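# Swap the cartridge in a sealant gun

## Task

Remove the spent cartridge from the sealant gun and set it down so it sits still on the table; then fit the fresh cartridge into the gun with its front end seated almost fully in the cup of the front ring and its nozzle sticking out through that ring (the plunger rod is already pulled back and may stay that way); the loaded gun must end up lying on the table itself, not leaning on any other object; finally report that the job is finished.

## Robot and tools

ROBOT. Two seven-joint arms, left_arm and right_arm, each ending in a parallel gripper. Base positions in the scene frame: left_arm at (+0.038, +0.405, 0) m, right_arm at (+0.016, -0.407, 0) m, both turned only slightly about z. A gripper's fingers point along its own +z and open and close along its own y. The reported hand position is the centre of the closed pads (pads 66 mm long); fingertips stick out about 33 mm past it when the gap is 40 mm or less, only 9 mm when wide open. Fingers can fold: grip with the outer quarter of the pads, near the tips. Deeper grips may hold loosely, squeeze too hard, or let go later, and a fingertip pushed onto a surface folds easily.

FRAME. Everything is in the scene frame: origin at table-top height midway between the nominal bases, +x out over the table, +y toward left_arm, +z up. Camera left/right does not match arm names. Printed poses can be off by a few centimetres.

execute_actions(actions, cameras). actions is a list of actions; each action is a table of up to 15 rows, one per 1/30 s step; a short table repeats its final row until step 15. Every row has 20 numbers, all in [-1, 1]: first the left arm's ten (dx, dy, dz, rx, ry, rz, gripper position, force_limit, speed, activate), then the right arm's ten in the same order. dx..rz are offsets, not poses: measured along scene axes from that arm's Hand target as it stood when the action began (every row counts from that same start, not from the row before; the next action starts anew, so a repeated offset moves further). Scale: 1.0 = 0.6 m for dx, dy, dz and 180 degrees for the rotation vector rx, ry, rz, which turns the gripper about its Hand target position. Zeros in all six mean no new request. Gripper position: +1 wide open (140 mm), about -0.8 pads touching, -1 close until blocked. force_limit: -1 softest (about 14 N) up to +1 (about 58 N) for a slow close; faster closes grip much harder. speed: -1 about 30 mm/s, 0 about 140, +1 about 250; both start at +1. activate stays 0; send 1 once only if fault reads 7 or 13 (it closes, opens and releases). Always resend each gripper's current three numbers, since 0 is itself a command. Per step the controller limits the command to 70 mm and 16 degrees from the measured pose, so a gripper may stop short; Hand target is then the clipped command. cameras: list of names, ["all"], or []; images come with an empty actions list by default.

move(target, speed, blend, stop_force, zero, blocking, cameras). target is one 20-number row, or a list of up to 15 rows, laid out as above; every row's offsets count from the same starting Hand targets. Straight paths, all arms finish together, 10 s maximum, no obstacle avoidance. speed: path top speed in m/s, 0.002 to 2 (default 0.25), one value or one per target; turning is capped at twice that in rad/s and 2.5 rad/s. blend: corner rounding in metres per target, 0 = stop at each. stop_force: 20 to 40 N, both arms; an arm's path ends once its push against its direction of travel exceeds that, then it keeps pressing. Go slowly, aim a few centimetres past contact, do not rely on it while rotating, and leave it out when backing off a contact; all rows must share gripper numbers. zero (only with stop_force): true re-zeros force before moving. blocking=false returns after 0.5 s while the move runs; not allowed with stop_force. The result ends with a move: line (done, off_target, moving, held, fault, plus limits=paced or limits=held). done only means the arm reached within 3 mm and 2 degrees; it says nothing about contact.

wait(seconds): 0 to 3600, lets things run with no new command. stop(): brakes a running move. zoom_image(camera, region): region [x0, y0, x1, y1] in pixels of that camera's latest image, at most 504 by 504. clear_fault(arm): left_arm or right_arm, clears a reported torque or force fault. finished_scene(scene): the current scene's number; irreversible, call it once the gun is loaded and resting.

CAMERAS: cam_head_left, cam_head_right, cam_high, cam_low, cam_left_wrist, cam_right_wrist, each 896x504.

RESULTS. Per arm: end_effector_position (m) and end_effector_quat_wxyz, Hand target (base for the next offsets), Tool commands, joint positions, velocities (within noise = still), joint torques and external torque estimates, flange force along the gripper axes (includes held weight), and for action calls some per-step positions. Gripper: object_status 0 moving, 1 blocked opening, 2 blocked closing (a grip; check this after closing), 3 reached target or pads met (maybe nothing held); position_measured in counts (3 open, 75 about 100 mm, 139 about 60 mm, 200 about 20 mm, 230 pads touching); fault 0 normal. To grip harder with status 2, raise force_limit and nudge position (-1 to -0.98). Lowering force_limit does not soften a grip; reopen and close slowly. FAULT, MOTOR HOT and OVER-TEMPERATURE lines report stops.

AVOID. Arm stops at 85 N net outside force or contact torque of 85 N m (big joints) or 11 N m (wrist joints), including held weight; also on joint range or overspeed. Then clear_fault, and release first if the grip pins the arm. Never let the arms, grippers or wrist cameras collide, and never close one gripper on the other. Do not drop parts, release moving ones, slam into the table or gun, squeeze hard on a part still supported, or swing loads fast. Anything leaving the table fails the job. Move gently near contact and let stretched or loaded arms rest to keep motors cool. Loose objects may occasionally be nudged by outside pushes.

Each tool is called after ">>>" by a JSON object that holds its "api" and its "payload".

## Session

>>> {"api": "execute_actions", "payload": {"actions": []}}

Scene clock: 0.00 s.
left_arm: end_effector_position=(+0.5583, +0.1616, +0.1986) position_measured=3 object_status=3 fault=0 end_effector_quat_wxyz=(+0.194, +0.940, -0.238, +0.147) | right_arm: end_effector_position=(+0.3245, -0.1513, +0.1700) position_measured=3 object_status=3 fault=0 end_effector_quat_wxyz=(-0.174, +0.834, -0.492, -0.176)
Joint positions: left_arm=[-0.407 -0.104 0.046 -2.38 -0.641 2.513 -0.909] | right_arm=[0.441 -0.444 -0.06 -2.738 0.629 2.266 -0.522]
Joint velocities: within noise
Joint torques (N m): no reading
External joint torques (N m): no reading
Flange force (N): no reading
Hand target: left_arm +0.5583, +0.1616, +0.1986; +0.194, +0.940, -0.238, +0.147 | right_arm +0.3245, -0.1513, +0.1700; -0.174, +0.834, -0.492, -0.176
Tool commands: left_gripper/position=+1.0 left_gripper/force_limit=+1.0 left_gripper/speed=+1.0 left_gripper/activate=+0.0 right_gripper/position=+1.0 right_gripper/force_limit=+1.0 right_gripper/speed=+1.0 right_gripper/activate=+0.0

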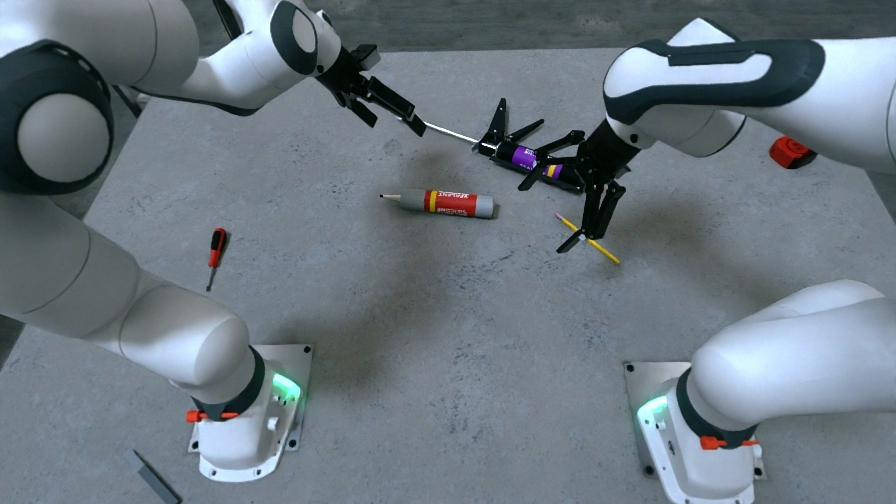

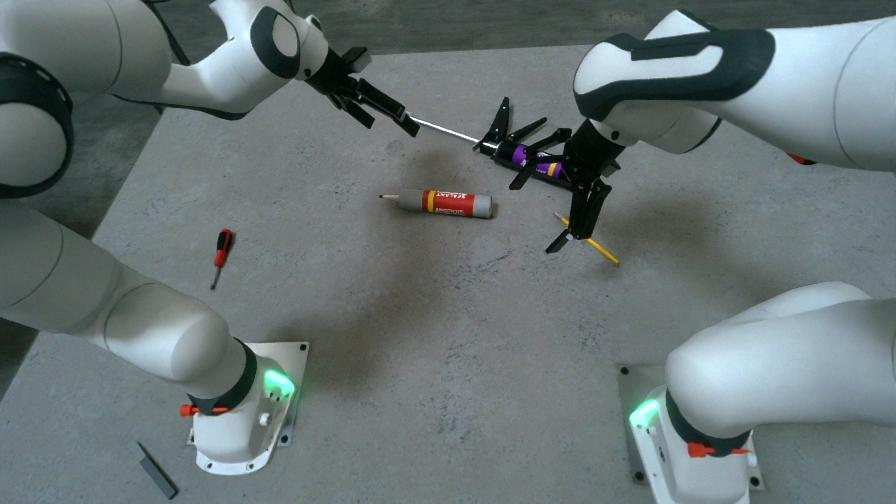

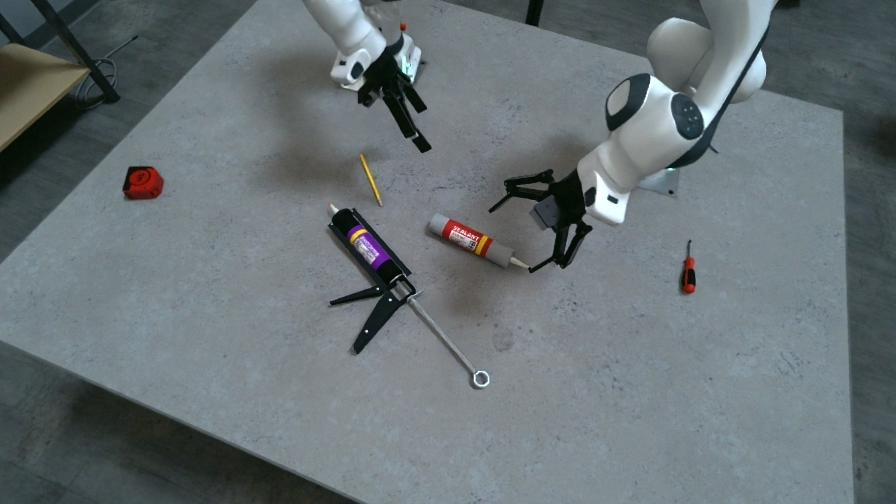

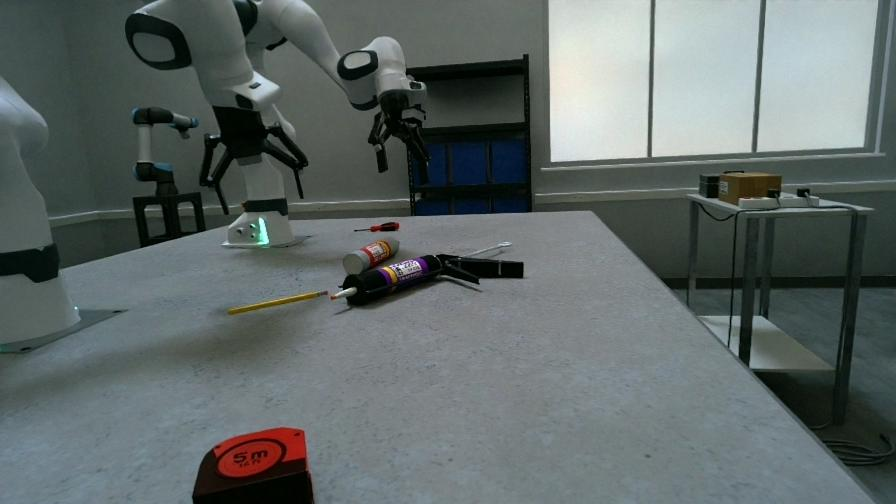

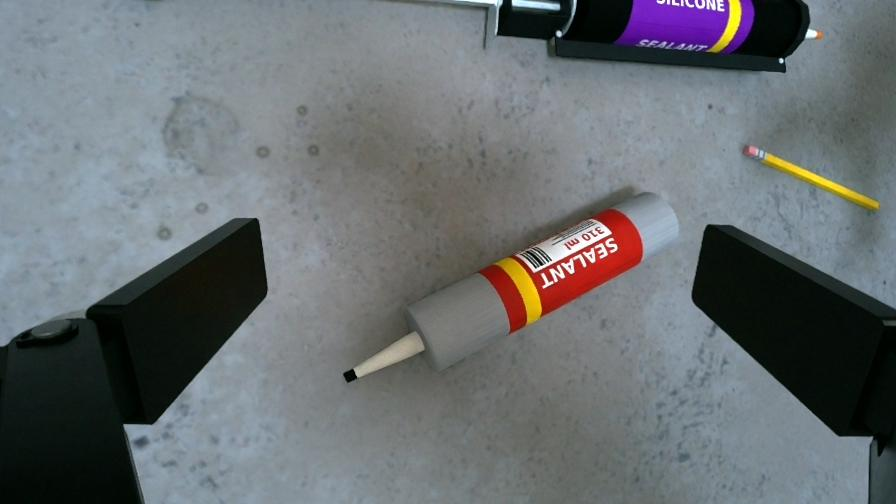

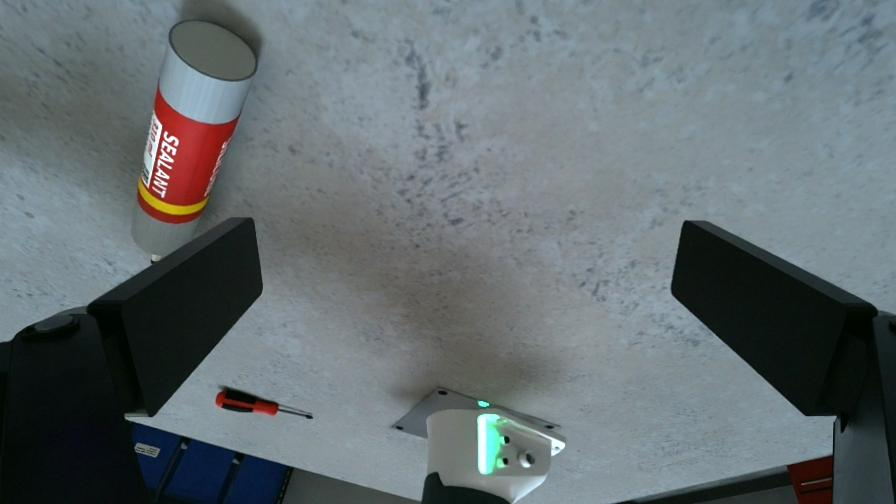

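>>> {"api": "zoom_image", "payload": {"camera": "cam_high", "region": [300, 180, 560, 400]}}

>>> {"api": "zoom_image", "payload": {"camera": "cam_head_left", "region": [360, 80, 640, 280]}}

>>> {"api": "zoom_image", "payload": {"camera": "cam_low", "region": [220, 200, 540, 340]}}

>>> {"api": "zoom_image", "payload": {"camera": "cam_left_wrist", "region": [392, 0, 896, 230]}}

Scaled by 1.938 from the camera's image (finer frame: 1280x720).

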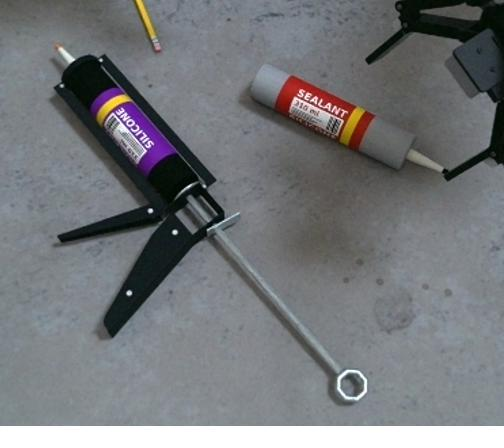

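Scaled by 1.800 from the camera's image (finer frame: 1280x720).

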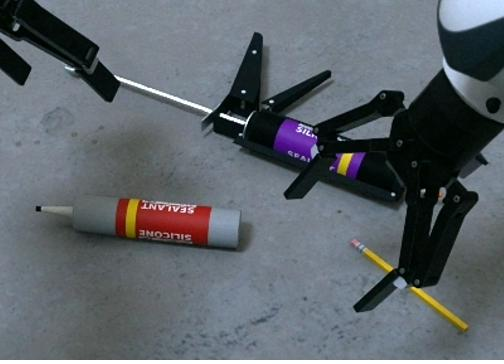

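Scaled by 1.575 from the camera's image (finer frame: 1280x720).

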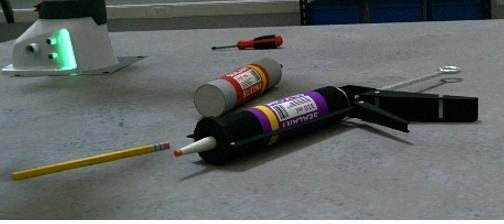

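Scaled by 1.000.

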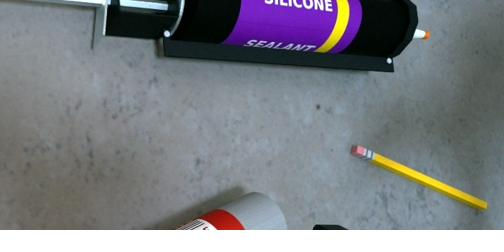

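>>> {"api": "move", "payload": {"target": [-0.147,-0.35,0.25,0.1445,0.059,-0.009,1,1,1,0, -0.03,-0.42,0.2,0,0,0,1,1,1,0], "cameras": ["all"]}}

Scene clock: 31.00 s.
left_arm: end_effector_position=(+0.4699, -0.0495, +0.3492) position_measured=3 object_status=3 fault=0 end_effector_quat_wxyz=(+0.003, +0.965, -0.262, +0.001) | right_arm: end_effector_position=(+0.3072, -0.4029, +0.2894) position_measured=3 object_status=3 fault=0 end_effector_quat_wxyz=(-0.174, +0.832, -0.496, -0.176)
Joint positions: left_arm=[-0.592 0.222 -0.304 -1.46 0.062 1.677 -1.891] | right_arm=[0.148 -0.703 -0.469 -2.521 0.156 1.654 -0.699]
Joint velocities: left_arm=[0 0 0 -0.001 0 -0.001 -0.004] | right_arm=[within noise]
Joint torques (N m): left_arm=[-0.3 -37.29 -2.06 23.69 1.3 2.36 -0.23] | right_arm=[0.13 -7.17 7.78 24.09 1.33 1.76 -0.19]
External joint torques (N m): left_arm=[-0.23 1.55 -0.18 -0.84 0.41 -0.28 -0.23] | right_arm=[0.15 -0.7 1.24 0.83 -0.32 -0.01 -0.17]
Flange force (N): left_arm=[2.4 1.6 1.1] | right_arm=[-2.6 0.2 -1.5]
Hand target: left_arm +0.4701, -0.0484, +0.3486; +0.001, +0.966, -0.259, +0.000 | right_arm +0.3065, -0.4033, +0.2900; -0.174, +0.834, -0.492, -0.176
Off the commanded pose: left_arm 0.001 m, 0 deg | right_arm 0.001 m, 1 deg.
move: done

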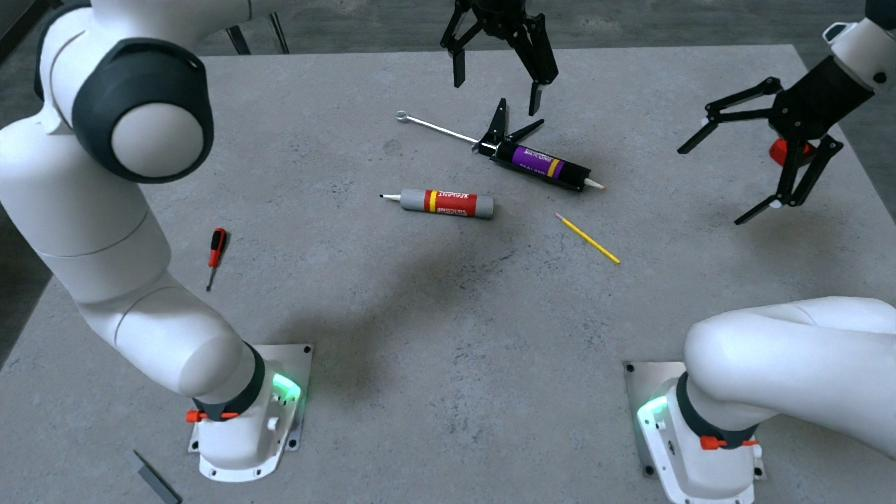

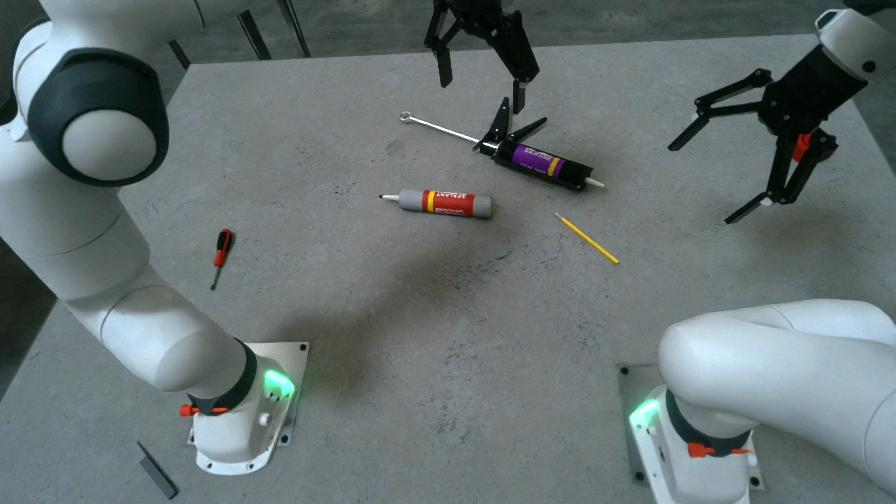

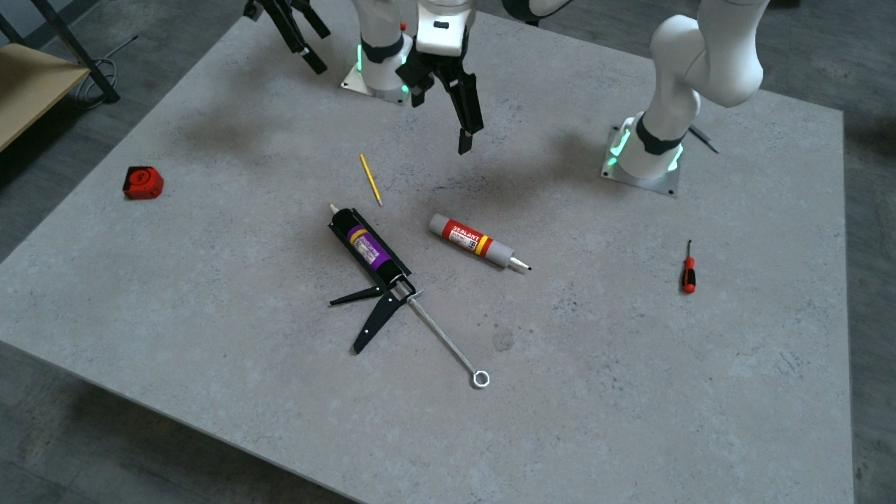

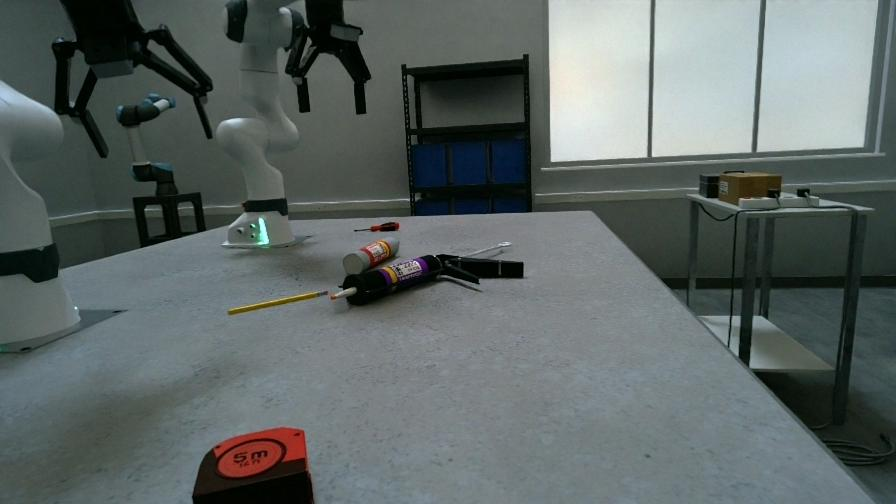

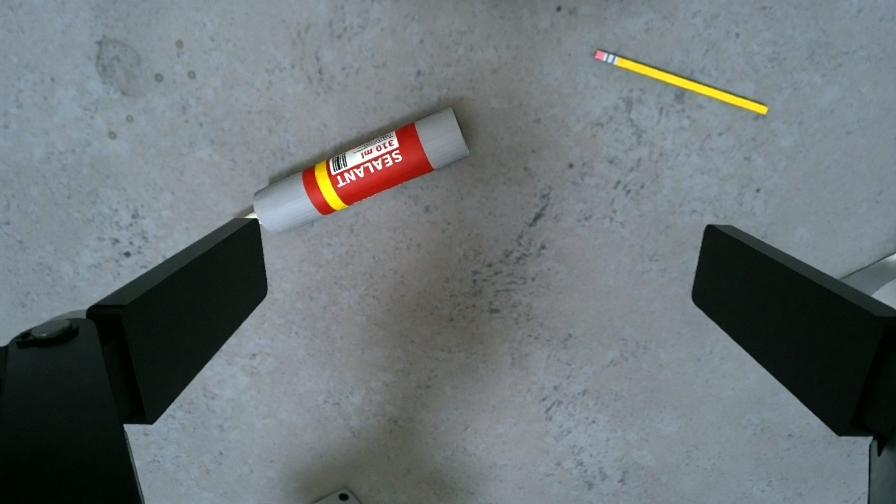

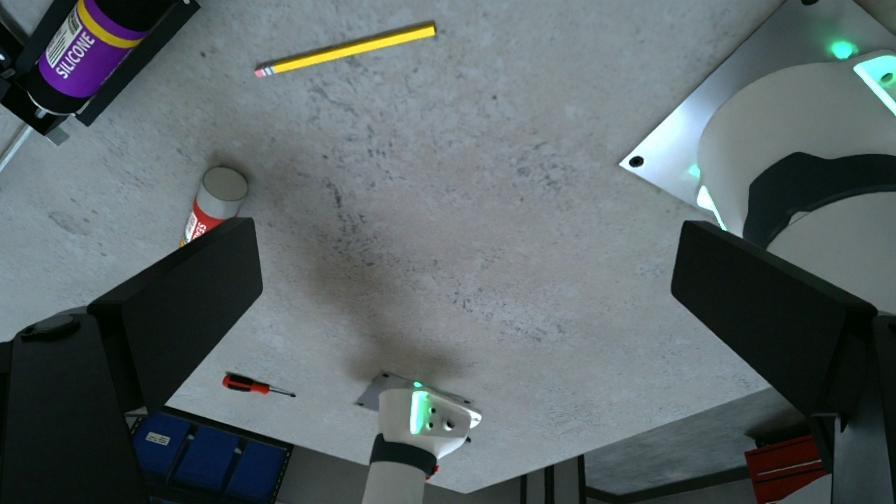

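>>> {"api": "move", "payload": {"target": [0.05,-0.083,-0.16,-0.083,-0.144,0,1,1,1,0, 0,0,0,0,0,0,1,1,1,0], "cameras": ["cam_left_wrist","cam_head_left"]}}

Scene clock: 48.50 s.
left_arm: end_effector_position=(+0.5004, -0.0977, +0.2538) position_measured=3 object_status=3 fault=0 end_effector_quat_wxyz=(+0.067, +0.933, -0.251, +0.249) | right_arm: end_effector_position=(+0.3072, -0.4028, +0.2894) position_measured=3 object_status=3 fault=0 end_effector_quat_wxyz=(-0.174, +0.832, -0.496, -0.176)
Joint positions: left_arm=[-0.614 0.042 -0.298 -2.136 0.382 2.644 -2.202] | right_arm=[0.149 -0.703 -0.469 -2.521 0.156 1.654 -0.699]
Joint velocities: left_arm=[0 0 -0.002 -0.001 0 0 -0.005] | right_arm=[within noise]
Joint torques (N m): left_arm=[-0.05 -31.09 -0.84 23.05 0.81 3.35 -0.1] | right_arm=[0.16 -7.1 7.74 24.11 1.34 1.77 -0.17]
External joint torques (N m): left_arm=[0.03 1.46 -0.37 -1.5 0.42 0.08 -0.11] | right_arm=[0.22 -0.59 1.21 0.77 -0.31 -0.01 -0.14]
Flange force (N): left_arm=[-3.1 0.5 3.6] | right_arm=[-2.4 -0.1 -1.4]
Hand target: left_arm +0.5001, -0.0982, +0.2526; +0.067, +0.933, -0.250, +0.250 | right_arm +0.3065, -0.4033, +0.2900; -0.174, +0.834, -0.492, -0.176
Off the commanded pose: left_arm 0.001 m, 0 deg | right_arm 0.001 m, 0 deg.
move: done
Images, in order (width x height): cam_head_left 896x504, cam_left_wrist 896x504.

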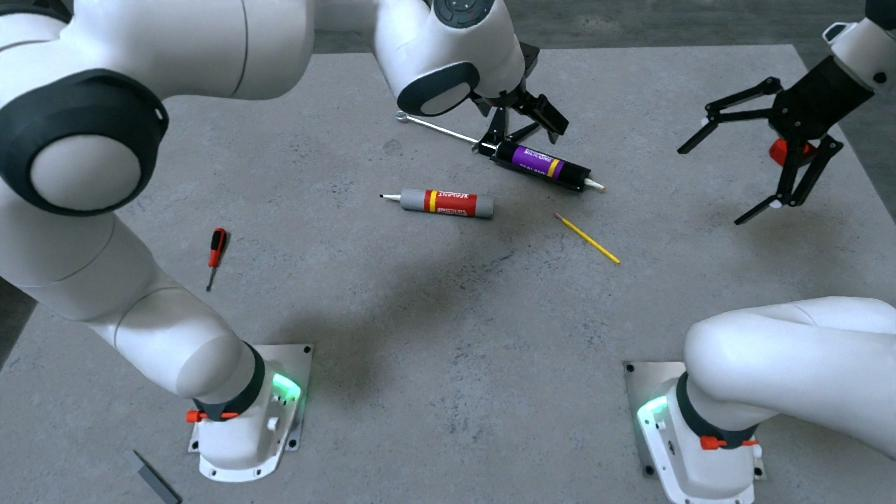

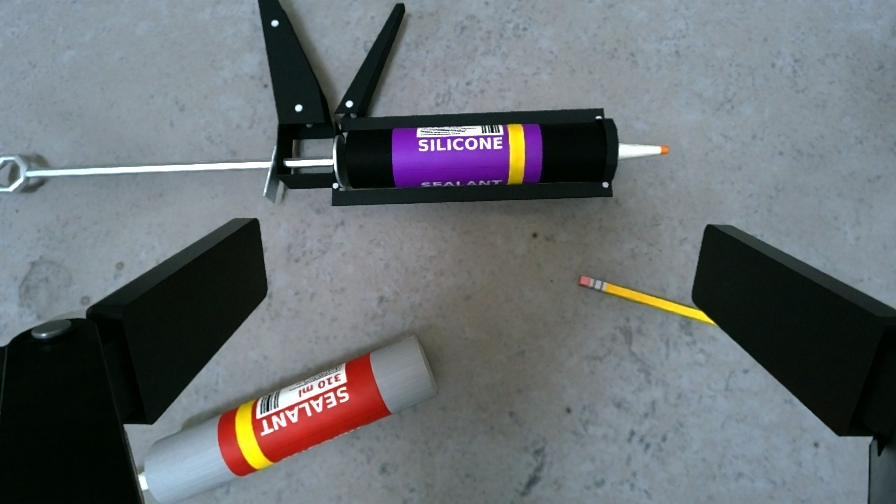

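>>> {"api": "zoom_image", "payload": {"camera": "cam_left_wrist", "region": [240, 60, 680, 240]}}

>>> {"api": "zoom_image", "payload": {"camera": "cam_left_wrist", "region": [250, 90, 430, 220]}}

Scaled by 1.145 from the camera's image (finer frame: 1280x720).

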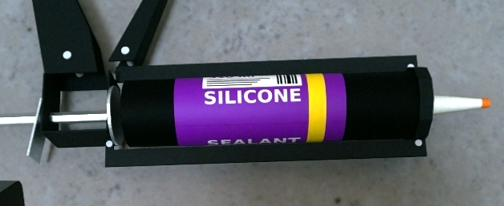

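Scaled by 2.800 from the camera's image (finer frame: 1280x720).

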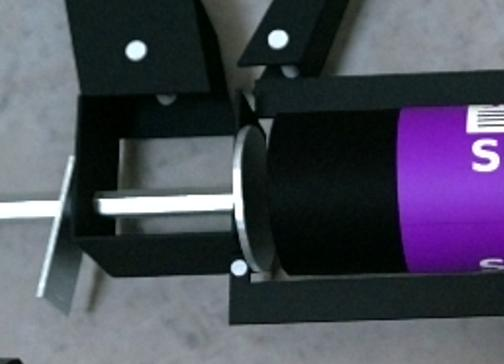

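>>> {"api": "zoom_image", "payload": {"camera": "cam_head_left", "region": [470, 90, 620, 210]}}

>>> {"api": "execute_actions", "payload": {"actions": []}}

>>> {"api": "zoom_image", "payload": {"camera": "cam_low", "region": [320, 230, 450, 320]}}

>>> {"api": "zoom_image", "payload": {"camera": "cam_high", "region": [320, 190, 440, 310]}}

Scaled by 3.360 from the camera's image (finer frame: 1280x720).

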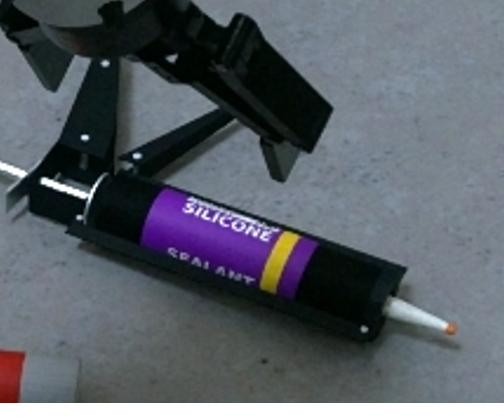

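Scene clock: 64.33 s.
left_arm: end_effector_position=(+0.5004, -0.0977, +0.2538) position_measured=3 object_status=3 fault=0 end_effector_quat_wxyz=(+0.067, +0.933, -0.251, +0.249) | right_arm: end_effector_position=(+0.3072, -0.4028, +0.2894) position_measured=3 object_status=3 fault=0 end_effector_quat_wxyz=(-0.174, +0.832, -0.496, -0.176)
Joint positions: left_arm=[-0.614 0.042 -0.298 -2.136 0.382 2.644 -2.203] | right_arm=[0.149 -0.703 -0.469 -2.521 0.156 1.654 -0.699]
Joint velocities: within noise
Joint torques (N m): left_arm=[-0.06 -31.09 -0.8 23.13 0.8 3.36 -0.16] | right_arm=[0.23 -7.14 7.75 24.11 1.36 1.77 -0.19]
External joint torques (N m): left_arm=[0.14 1.55 -0.22 -1.45 0.41 0.08 -0.18] | right_arm=[0.28 -0.7 1.24 0.91 -0.29 0.01 -0.16]
Flange force (N): left_arm=[-2.8 0.6 4.0] | right_arm=[-2.6 -0.1 -1.7]
Hand target: left_arm +0.5001, -0.0982, +0.2526; +0.067, +0.933, -0.250, +0.250 | right_arm +0.3065, -0.4033, +0.2900; -0.174, +0.834, -0.492, -0.176
Tool commands: left_gripper/position=+1.0 left_gripper/force_limit=+1.0 left_gripper/speed=+1.0 left_gripper/activate=+0.0 right_gripper/position=+1.0 right_gripper/force_limit=+1.0 right_gripper/speed=+1.0 right_gripper/activate=+0.0
Off the commanded pose: left_arm 0.001 m, 0 deg | right_arm 0.001 m, 0 deg.

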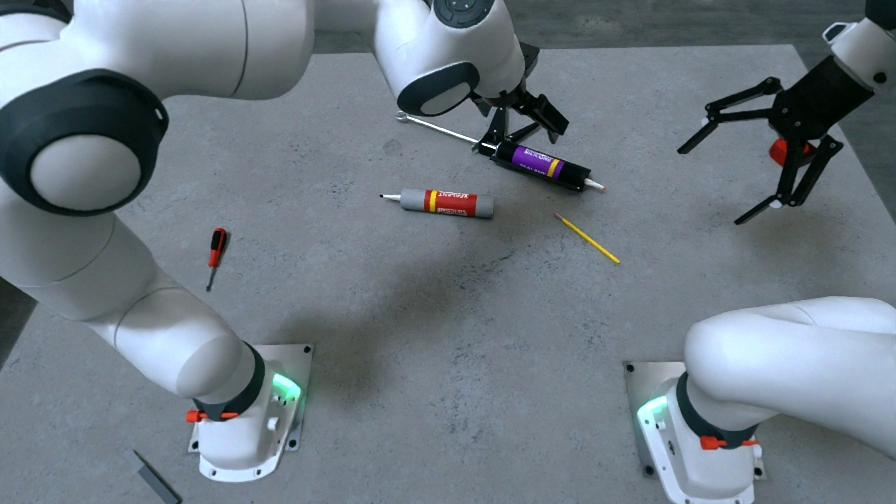

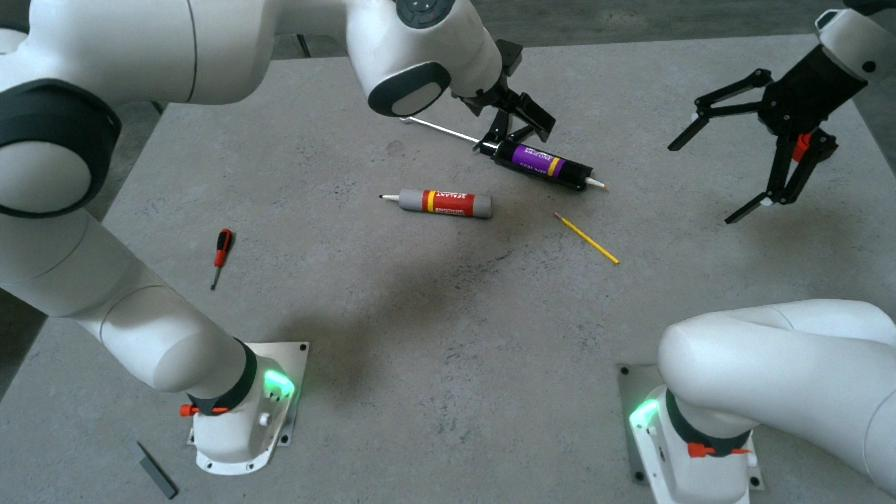

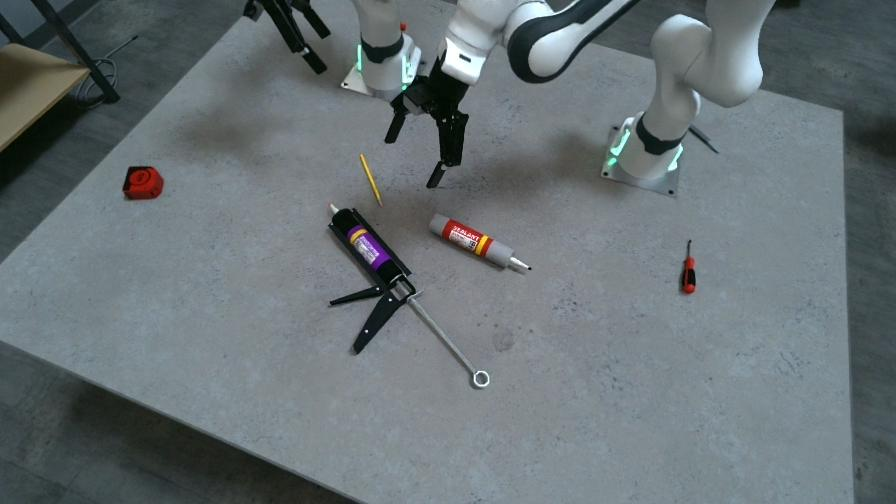

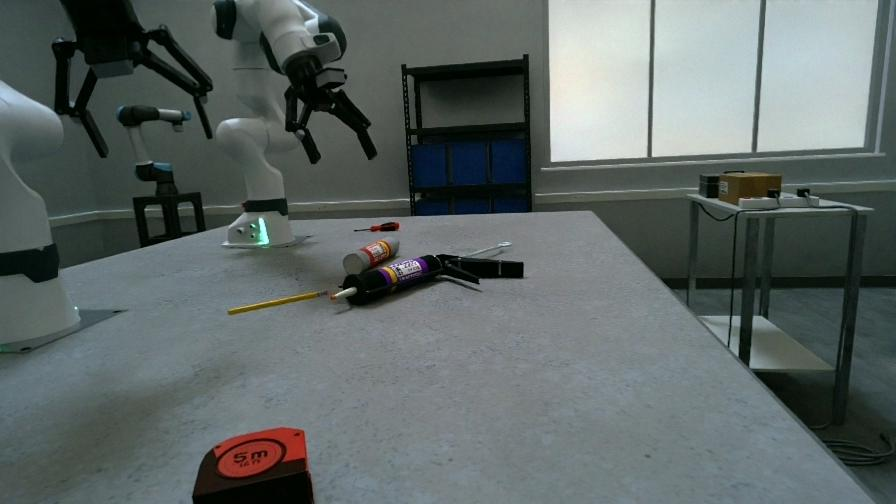

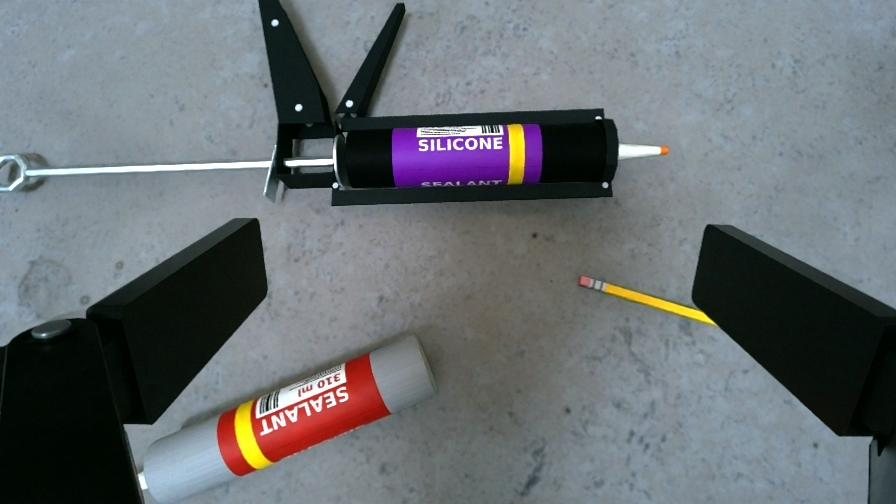

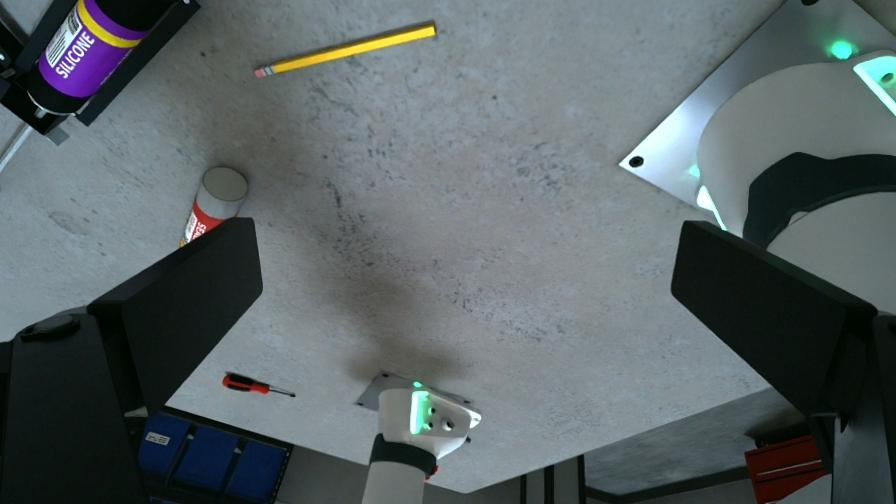

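Scaled by 3.877 from the camera's image (finer frame: 1280x720).

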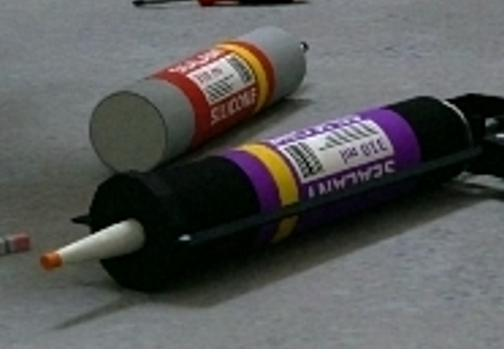

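Scaled by 4.200 from the camera's image (finer frame: 1280x720).

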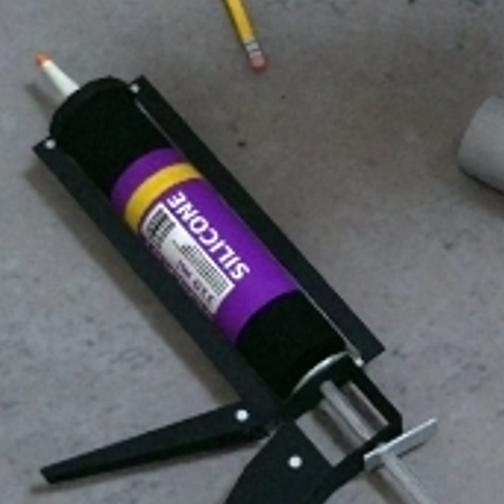

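>>> {"api": "move", "payload": {"target": [0.093,-0.087,0,-0.05,0.178,0.495,1,1,1,0, 0,0,0,0,0,0,1,1,1,0], "cameras": ["cam_left_wrist","cam_head_left","cam_low"]}}

Scene clock: 115.40 s.
left_arm: end_effector_position=(+0.5567, -0.1495, +0.2533) position_measured=3 object_status=3 fault=0 end_effector_quat_wxyz=(+0.037, +0.875, +0.482, +0.007) | right_arm: end_effector_position=(+0.3072, -0.4028, +0.2894) position_measured=3 object_status=3 fault=0 end_effector_quat_wxyz=(-0.174, +0.832, -0.496, -0.176)
Joint positions: left_arm=[-1.475 1.291 1.767 -0.98 -1.475 1.322 -2.989] | right_arm=[0.149 -0.703 -0.469 -2.521 0.156 1.654 -0.699]
Joint velocities: left_arm=[0.001 0.001 0 0.001 -0.002 -0.005 0] | right_arm=[within noise]
Joint torques (N m): left_arm=[0.6 -47.88 24.29 1.91 0.22 2.38 -0.16] | right_arm=[0.09 -7.11 7.76 24.09 1.35 1.78 -0.17]
External joint torques (N m): left_arm=[0.77 1.04 0.72 0.35 -0.57 -0.31 -0.16] | right_arm=[0.18 -0.59 1.29 0.81 -0.3 0.01 -0.14]
Flange force (N): left_arm=[0.0 0.0 0.0] | right_arm=[-2.5 -0.1 -1.4]
Hand target: left_arm +0.5559, -0.1504, +0.2526; +0.000, +0.860, +0.510, +0.001 | right_arm +0.3065, -0.4033, +0.2900; -0.174, +0.834, -0.492, -0.176
Off the commanded pose: left_arm 0.001 m, 6 deg | right_arm 0.001 m, 0 deg.
joint sent to its limit (left arm) — joint 7 (wrist roll), lower limit. The joint targets are off in orientation, not in position.
move: off_target (left_arm)
Images, in order (width x height): cam_head_left 896x504, cam_low 896x504, cam_left_wrist 896x504.

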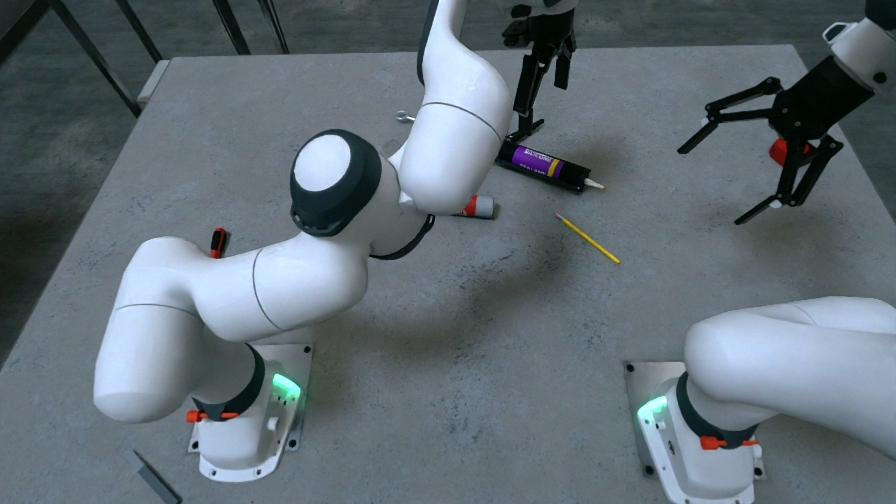

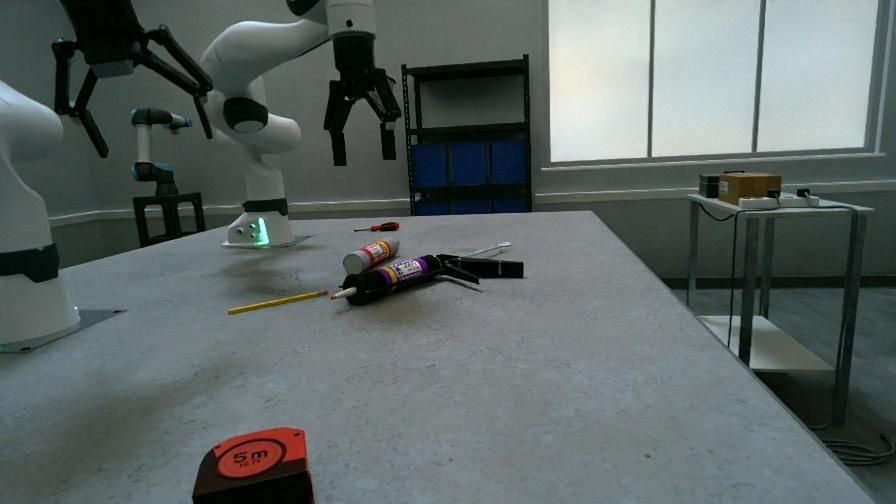

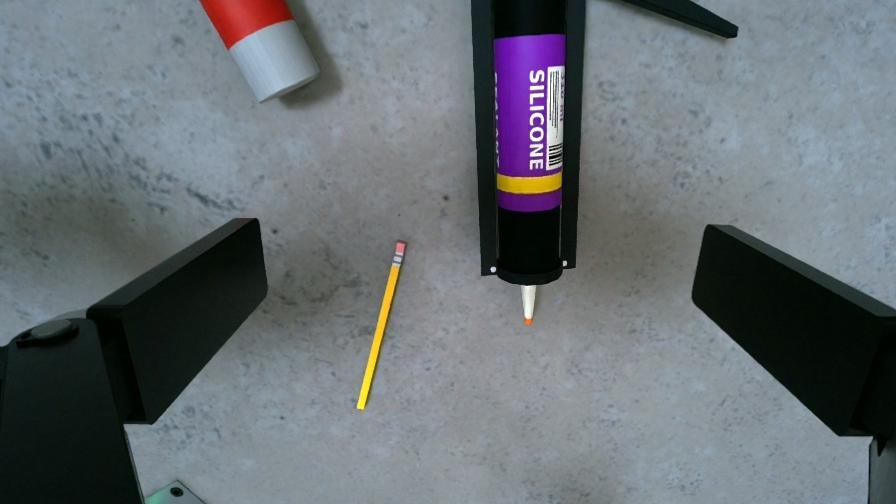

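>>> {"api": "move", "payload": {"target": [-0.143,0.25,0.167,0,0,-0.5,1,1,1,0, 0,0,0,0,0,0,1,1,1,0], "cameras": ["cam_head_left"]}}

Scene clock: 159.57 s.
left_arm: end_effector_position=(+0.4691, -0.0012, +0.3524) position_measured=3 object_status=3 fault=0 end_effector_quat_wxyz=(+0.001, +0.970, -0.245, -0.001) | right_arm: end_effector_position=(+0.3072, -0.4028, +0.2894) position_measured=3 object_status=3 fault=0 end_effector_quat_wxyz=(-0.174, +0.832, -0.496, -0.176)
Joint positions: left_arm=[-1.878 1.061 1.909 -1.517 -1.053 1.247 -1.217] | right_arm=[0.149 -0.703 -0.469 -2.521 0.156 1.654 -0.699]
Joint velocities: left_arm=[0 -0.002 0.001 0 0 -0.001 0.005] | right_arm=[within noise]
Joint torques (N m): left_arm=[-0.16 -30.02 26.29 8.96 0.83 2.63 0.21] | right_arm=[0.18 -7.17 7.73 24.11 1.34 1.79 -0.19]
External joint torques (N m): left_arm=[0.01 0.45 0.44 -0.93 0.06 0 0.2] | right_arm=[0.13 -0.76 1.12 0.91 -0.32 0.03 -0.16]
Flange force (N): left_arm=[-5.3 -1.5 3.2] | right_arm=[-2.5 0.3 -1.7]
Hand target: left_arm +0.4701, -0.0004, +0.3528; +0.001, +0.969, -0.247, +0.000 | right_arm +0.3065, -0.4033, +0.2900; -0.174, +0.834, -0.492, -0.176
Off the commanded pose: left_arm 0.001 m, 0 deg | right_arm 0.001 m, 0 deg.
move: done

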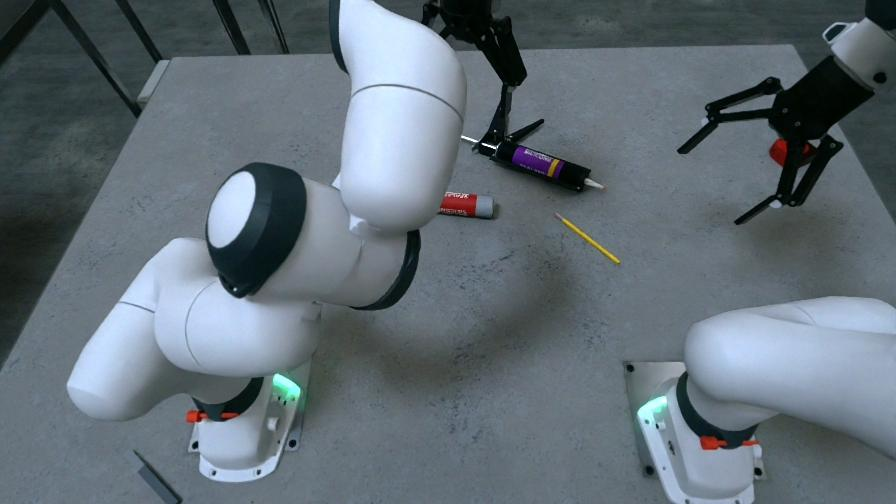

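>>> {"api": "move", "payload": {"target": [[-0.2,0.6,0.25,0,0,0,1,1,1,0, 0,0,0,0,0,0,1,1,1,0],[-0.2,0.75,0.3,0,0,0.2,1,1,1,0, 0,0,0,0,0,0,1,1,1,0]], "cameras": ["cam_head_left"]}}

Scene clock: 169.97 s.
left_arm: end_effector_position=(+0.3500, +0.4516, +0.5325) position_measured=3 object_status=3 fault=0 end_effector_quat_wxyz=(+0.000, +0.998, +0.062, +0.000) | right_arm: end_effector_position=(+0.3072, -0.4028, +0.2894) position_measured=3 object_status=3 fault=0 end_effector_quat_wxyz=(-0.174, +0.832, -0.496, -0.176)
Joint positions: left_arm=[-1.811 0.835 2.598 -1.766 -0.456 1.057 -0.941] | right_arm=[0.149 -0.703 -0.469 -2.521 0.156 1.654 -0.699]
Joint velocities: left_arm=[0 -0.001 0.001 -0.001 0.001 -0.001 -0.006] | right_arm=[within noise]
Joint torques (N m): left_arm=[0.61 -5.5 11.68 16.04 0.14 2.31 -0.14] | right_arm=[0.13 -7.11 7.8 24.09 1.35 1.76 -0.18]
External joint torques (N m): left_arm=[0.65 1.6 -0.3 -0.3 -0.56 -0.32 -0.14] | right_arm=[0.17 -0.72 1.29 0.9 -0.3 0 -0.16]
Flange force (N): left_arm=[-2.0 2.8 3.7] | right_arm=[-2.7 0.1 -1.6]
Hand target: left_arm +0.3501, +0.4496, +0.5328; +0.000, +0.998, +0.064, +0.000 | right_arm +0.3065, -0.4033, +0.2900; -0.174, +0.834, -0.492, -0.176
Off the commanded pose: left_arm 0.002 m, 0 deg | right_arm 0.001 m, 0 deg.
move: done

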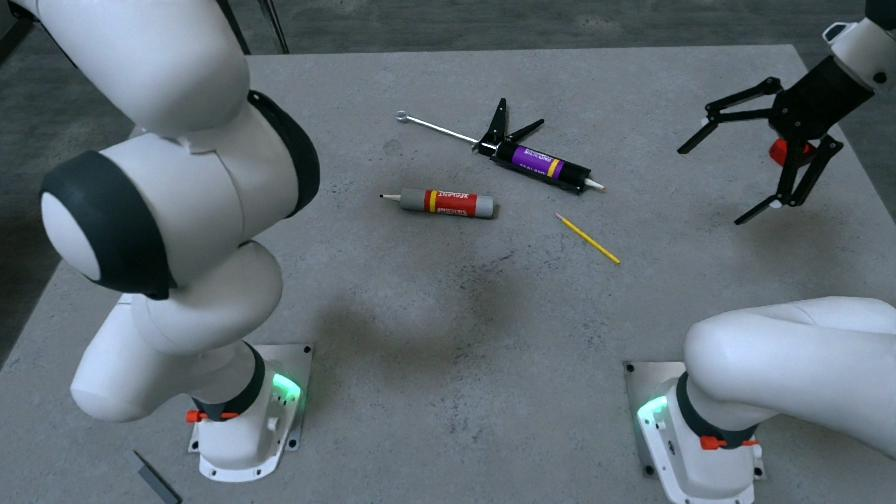

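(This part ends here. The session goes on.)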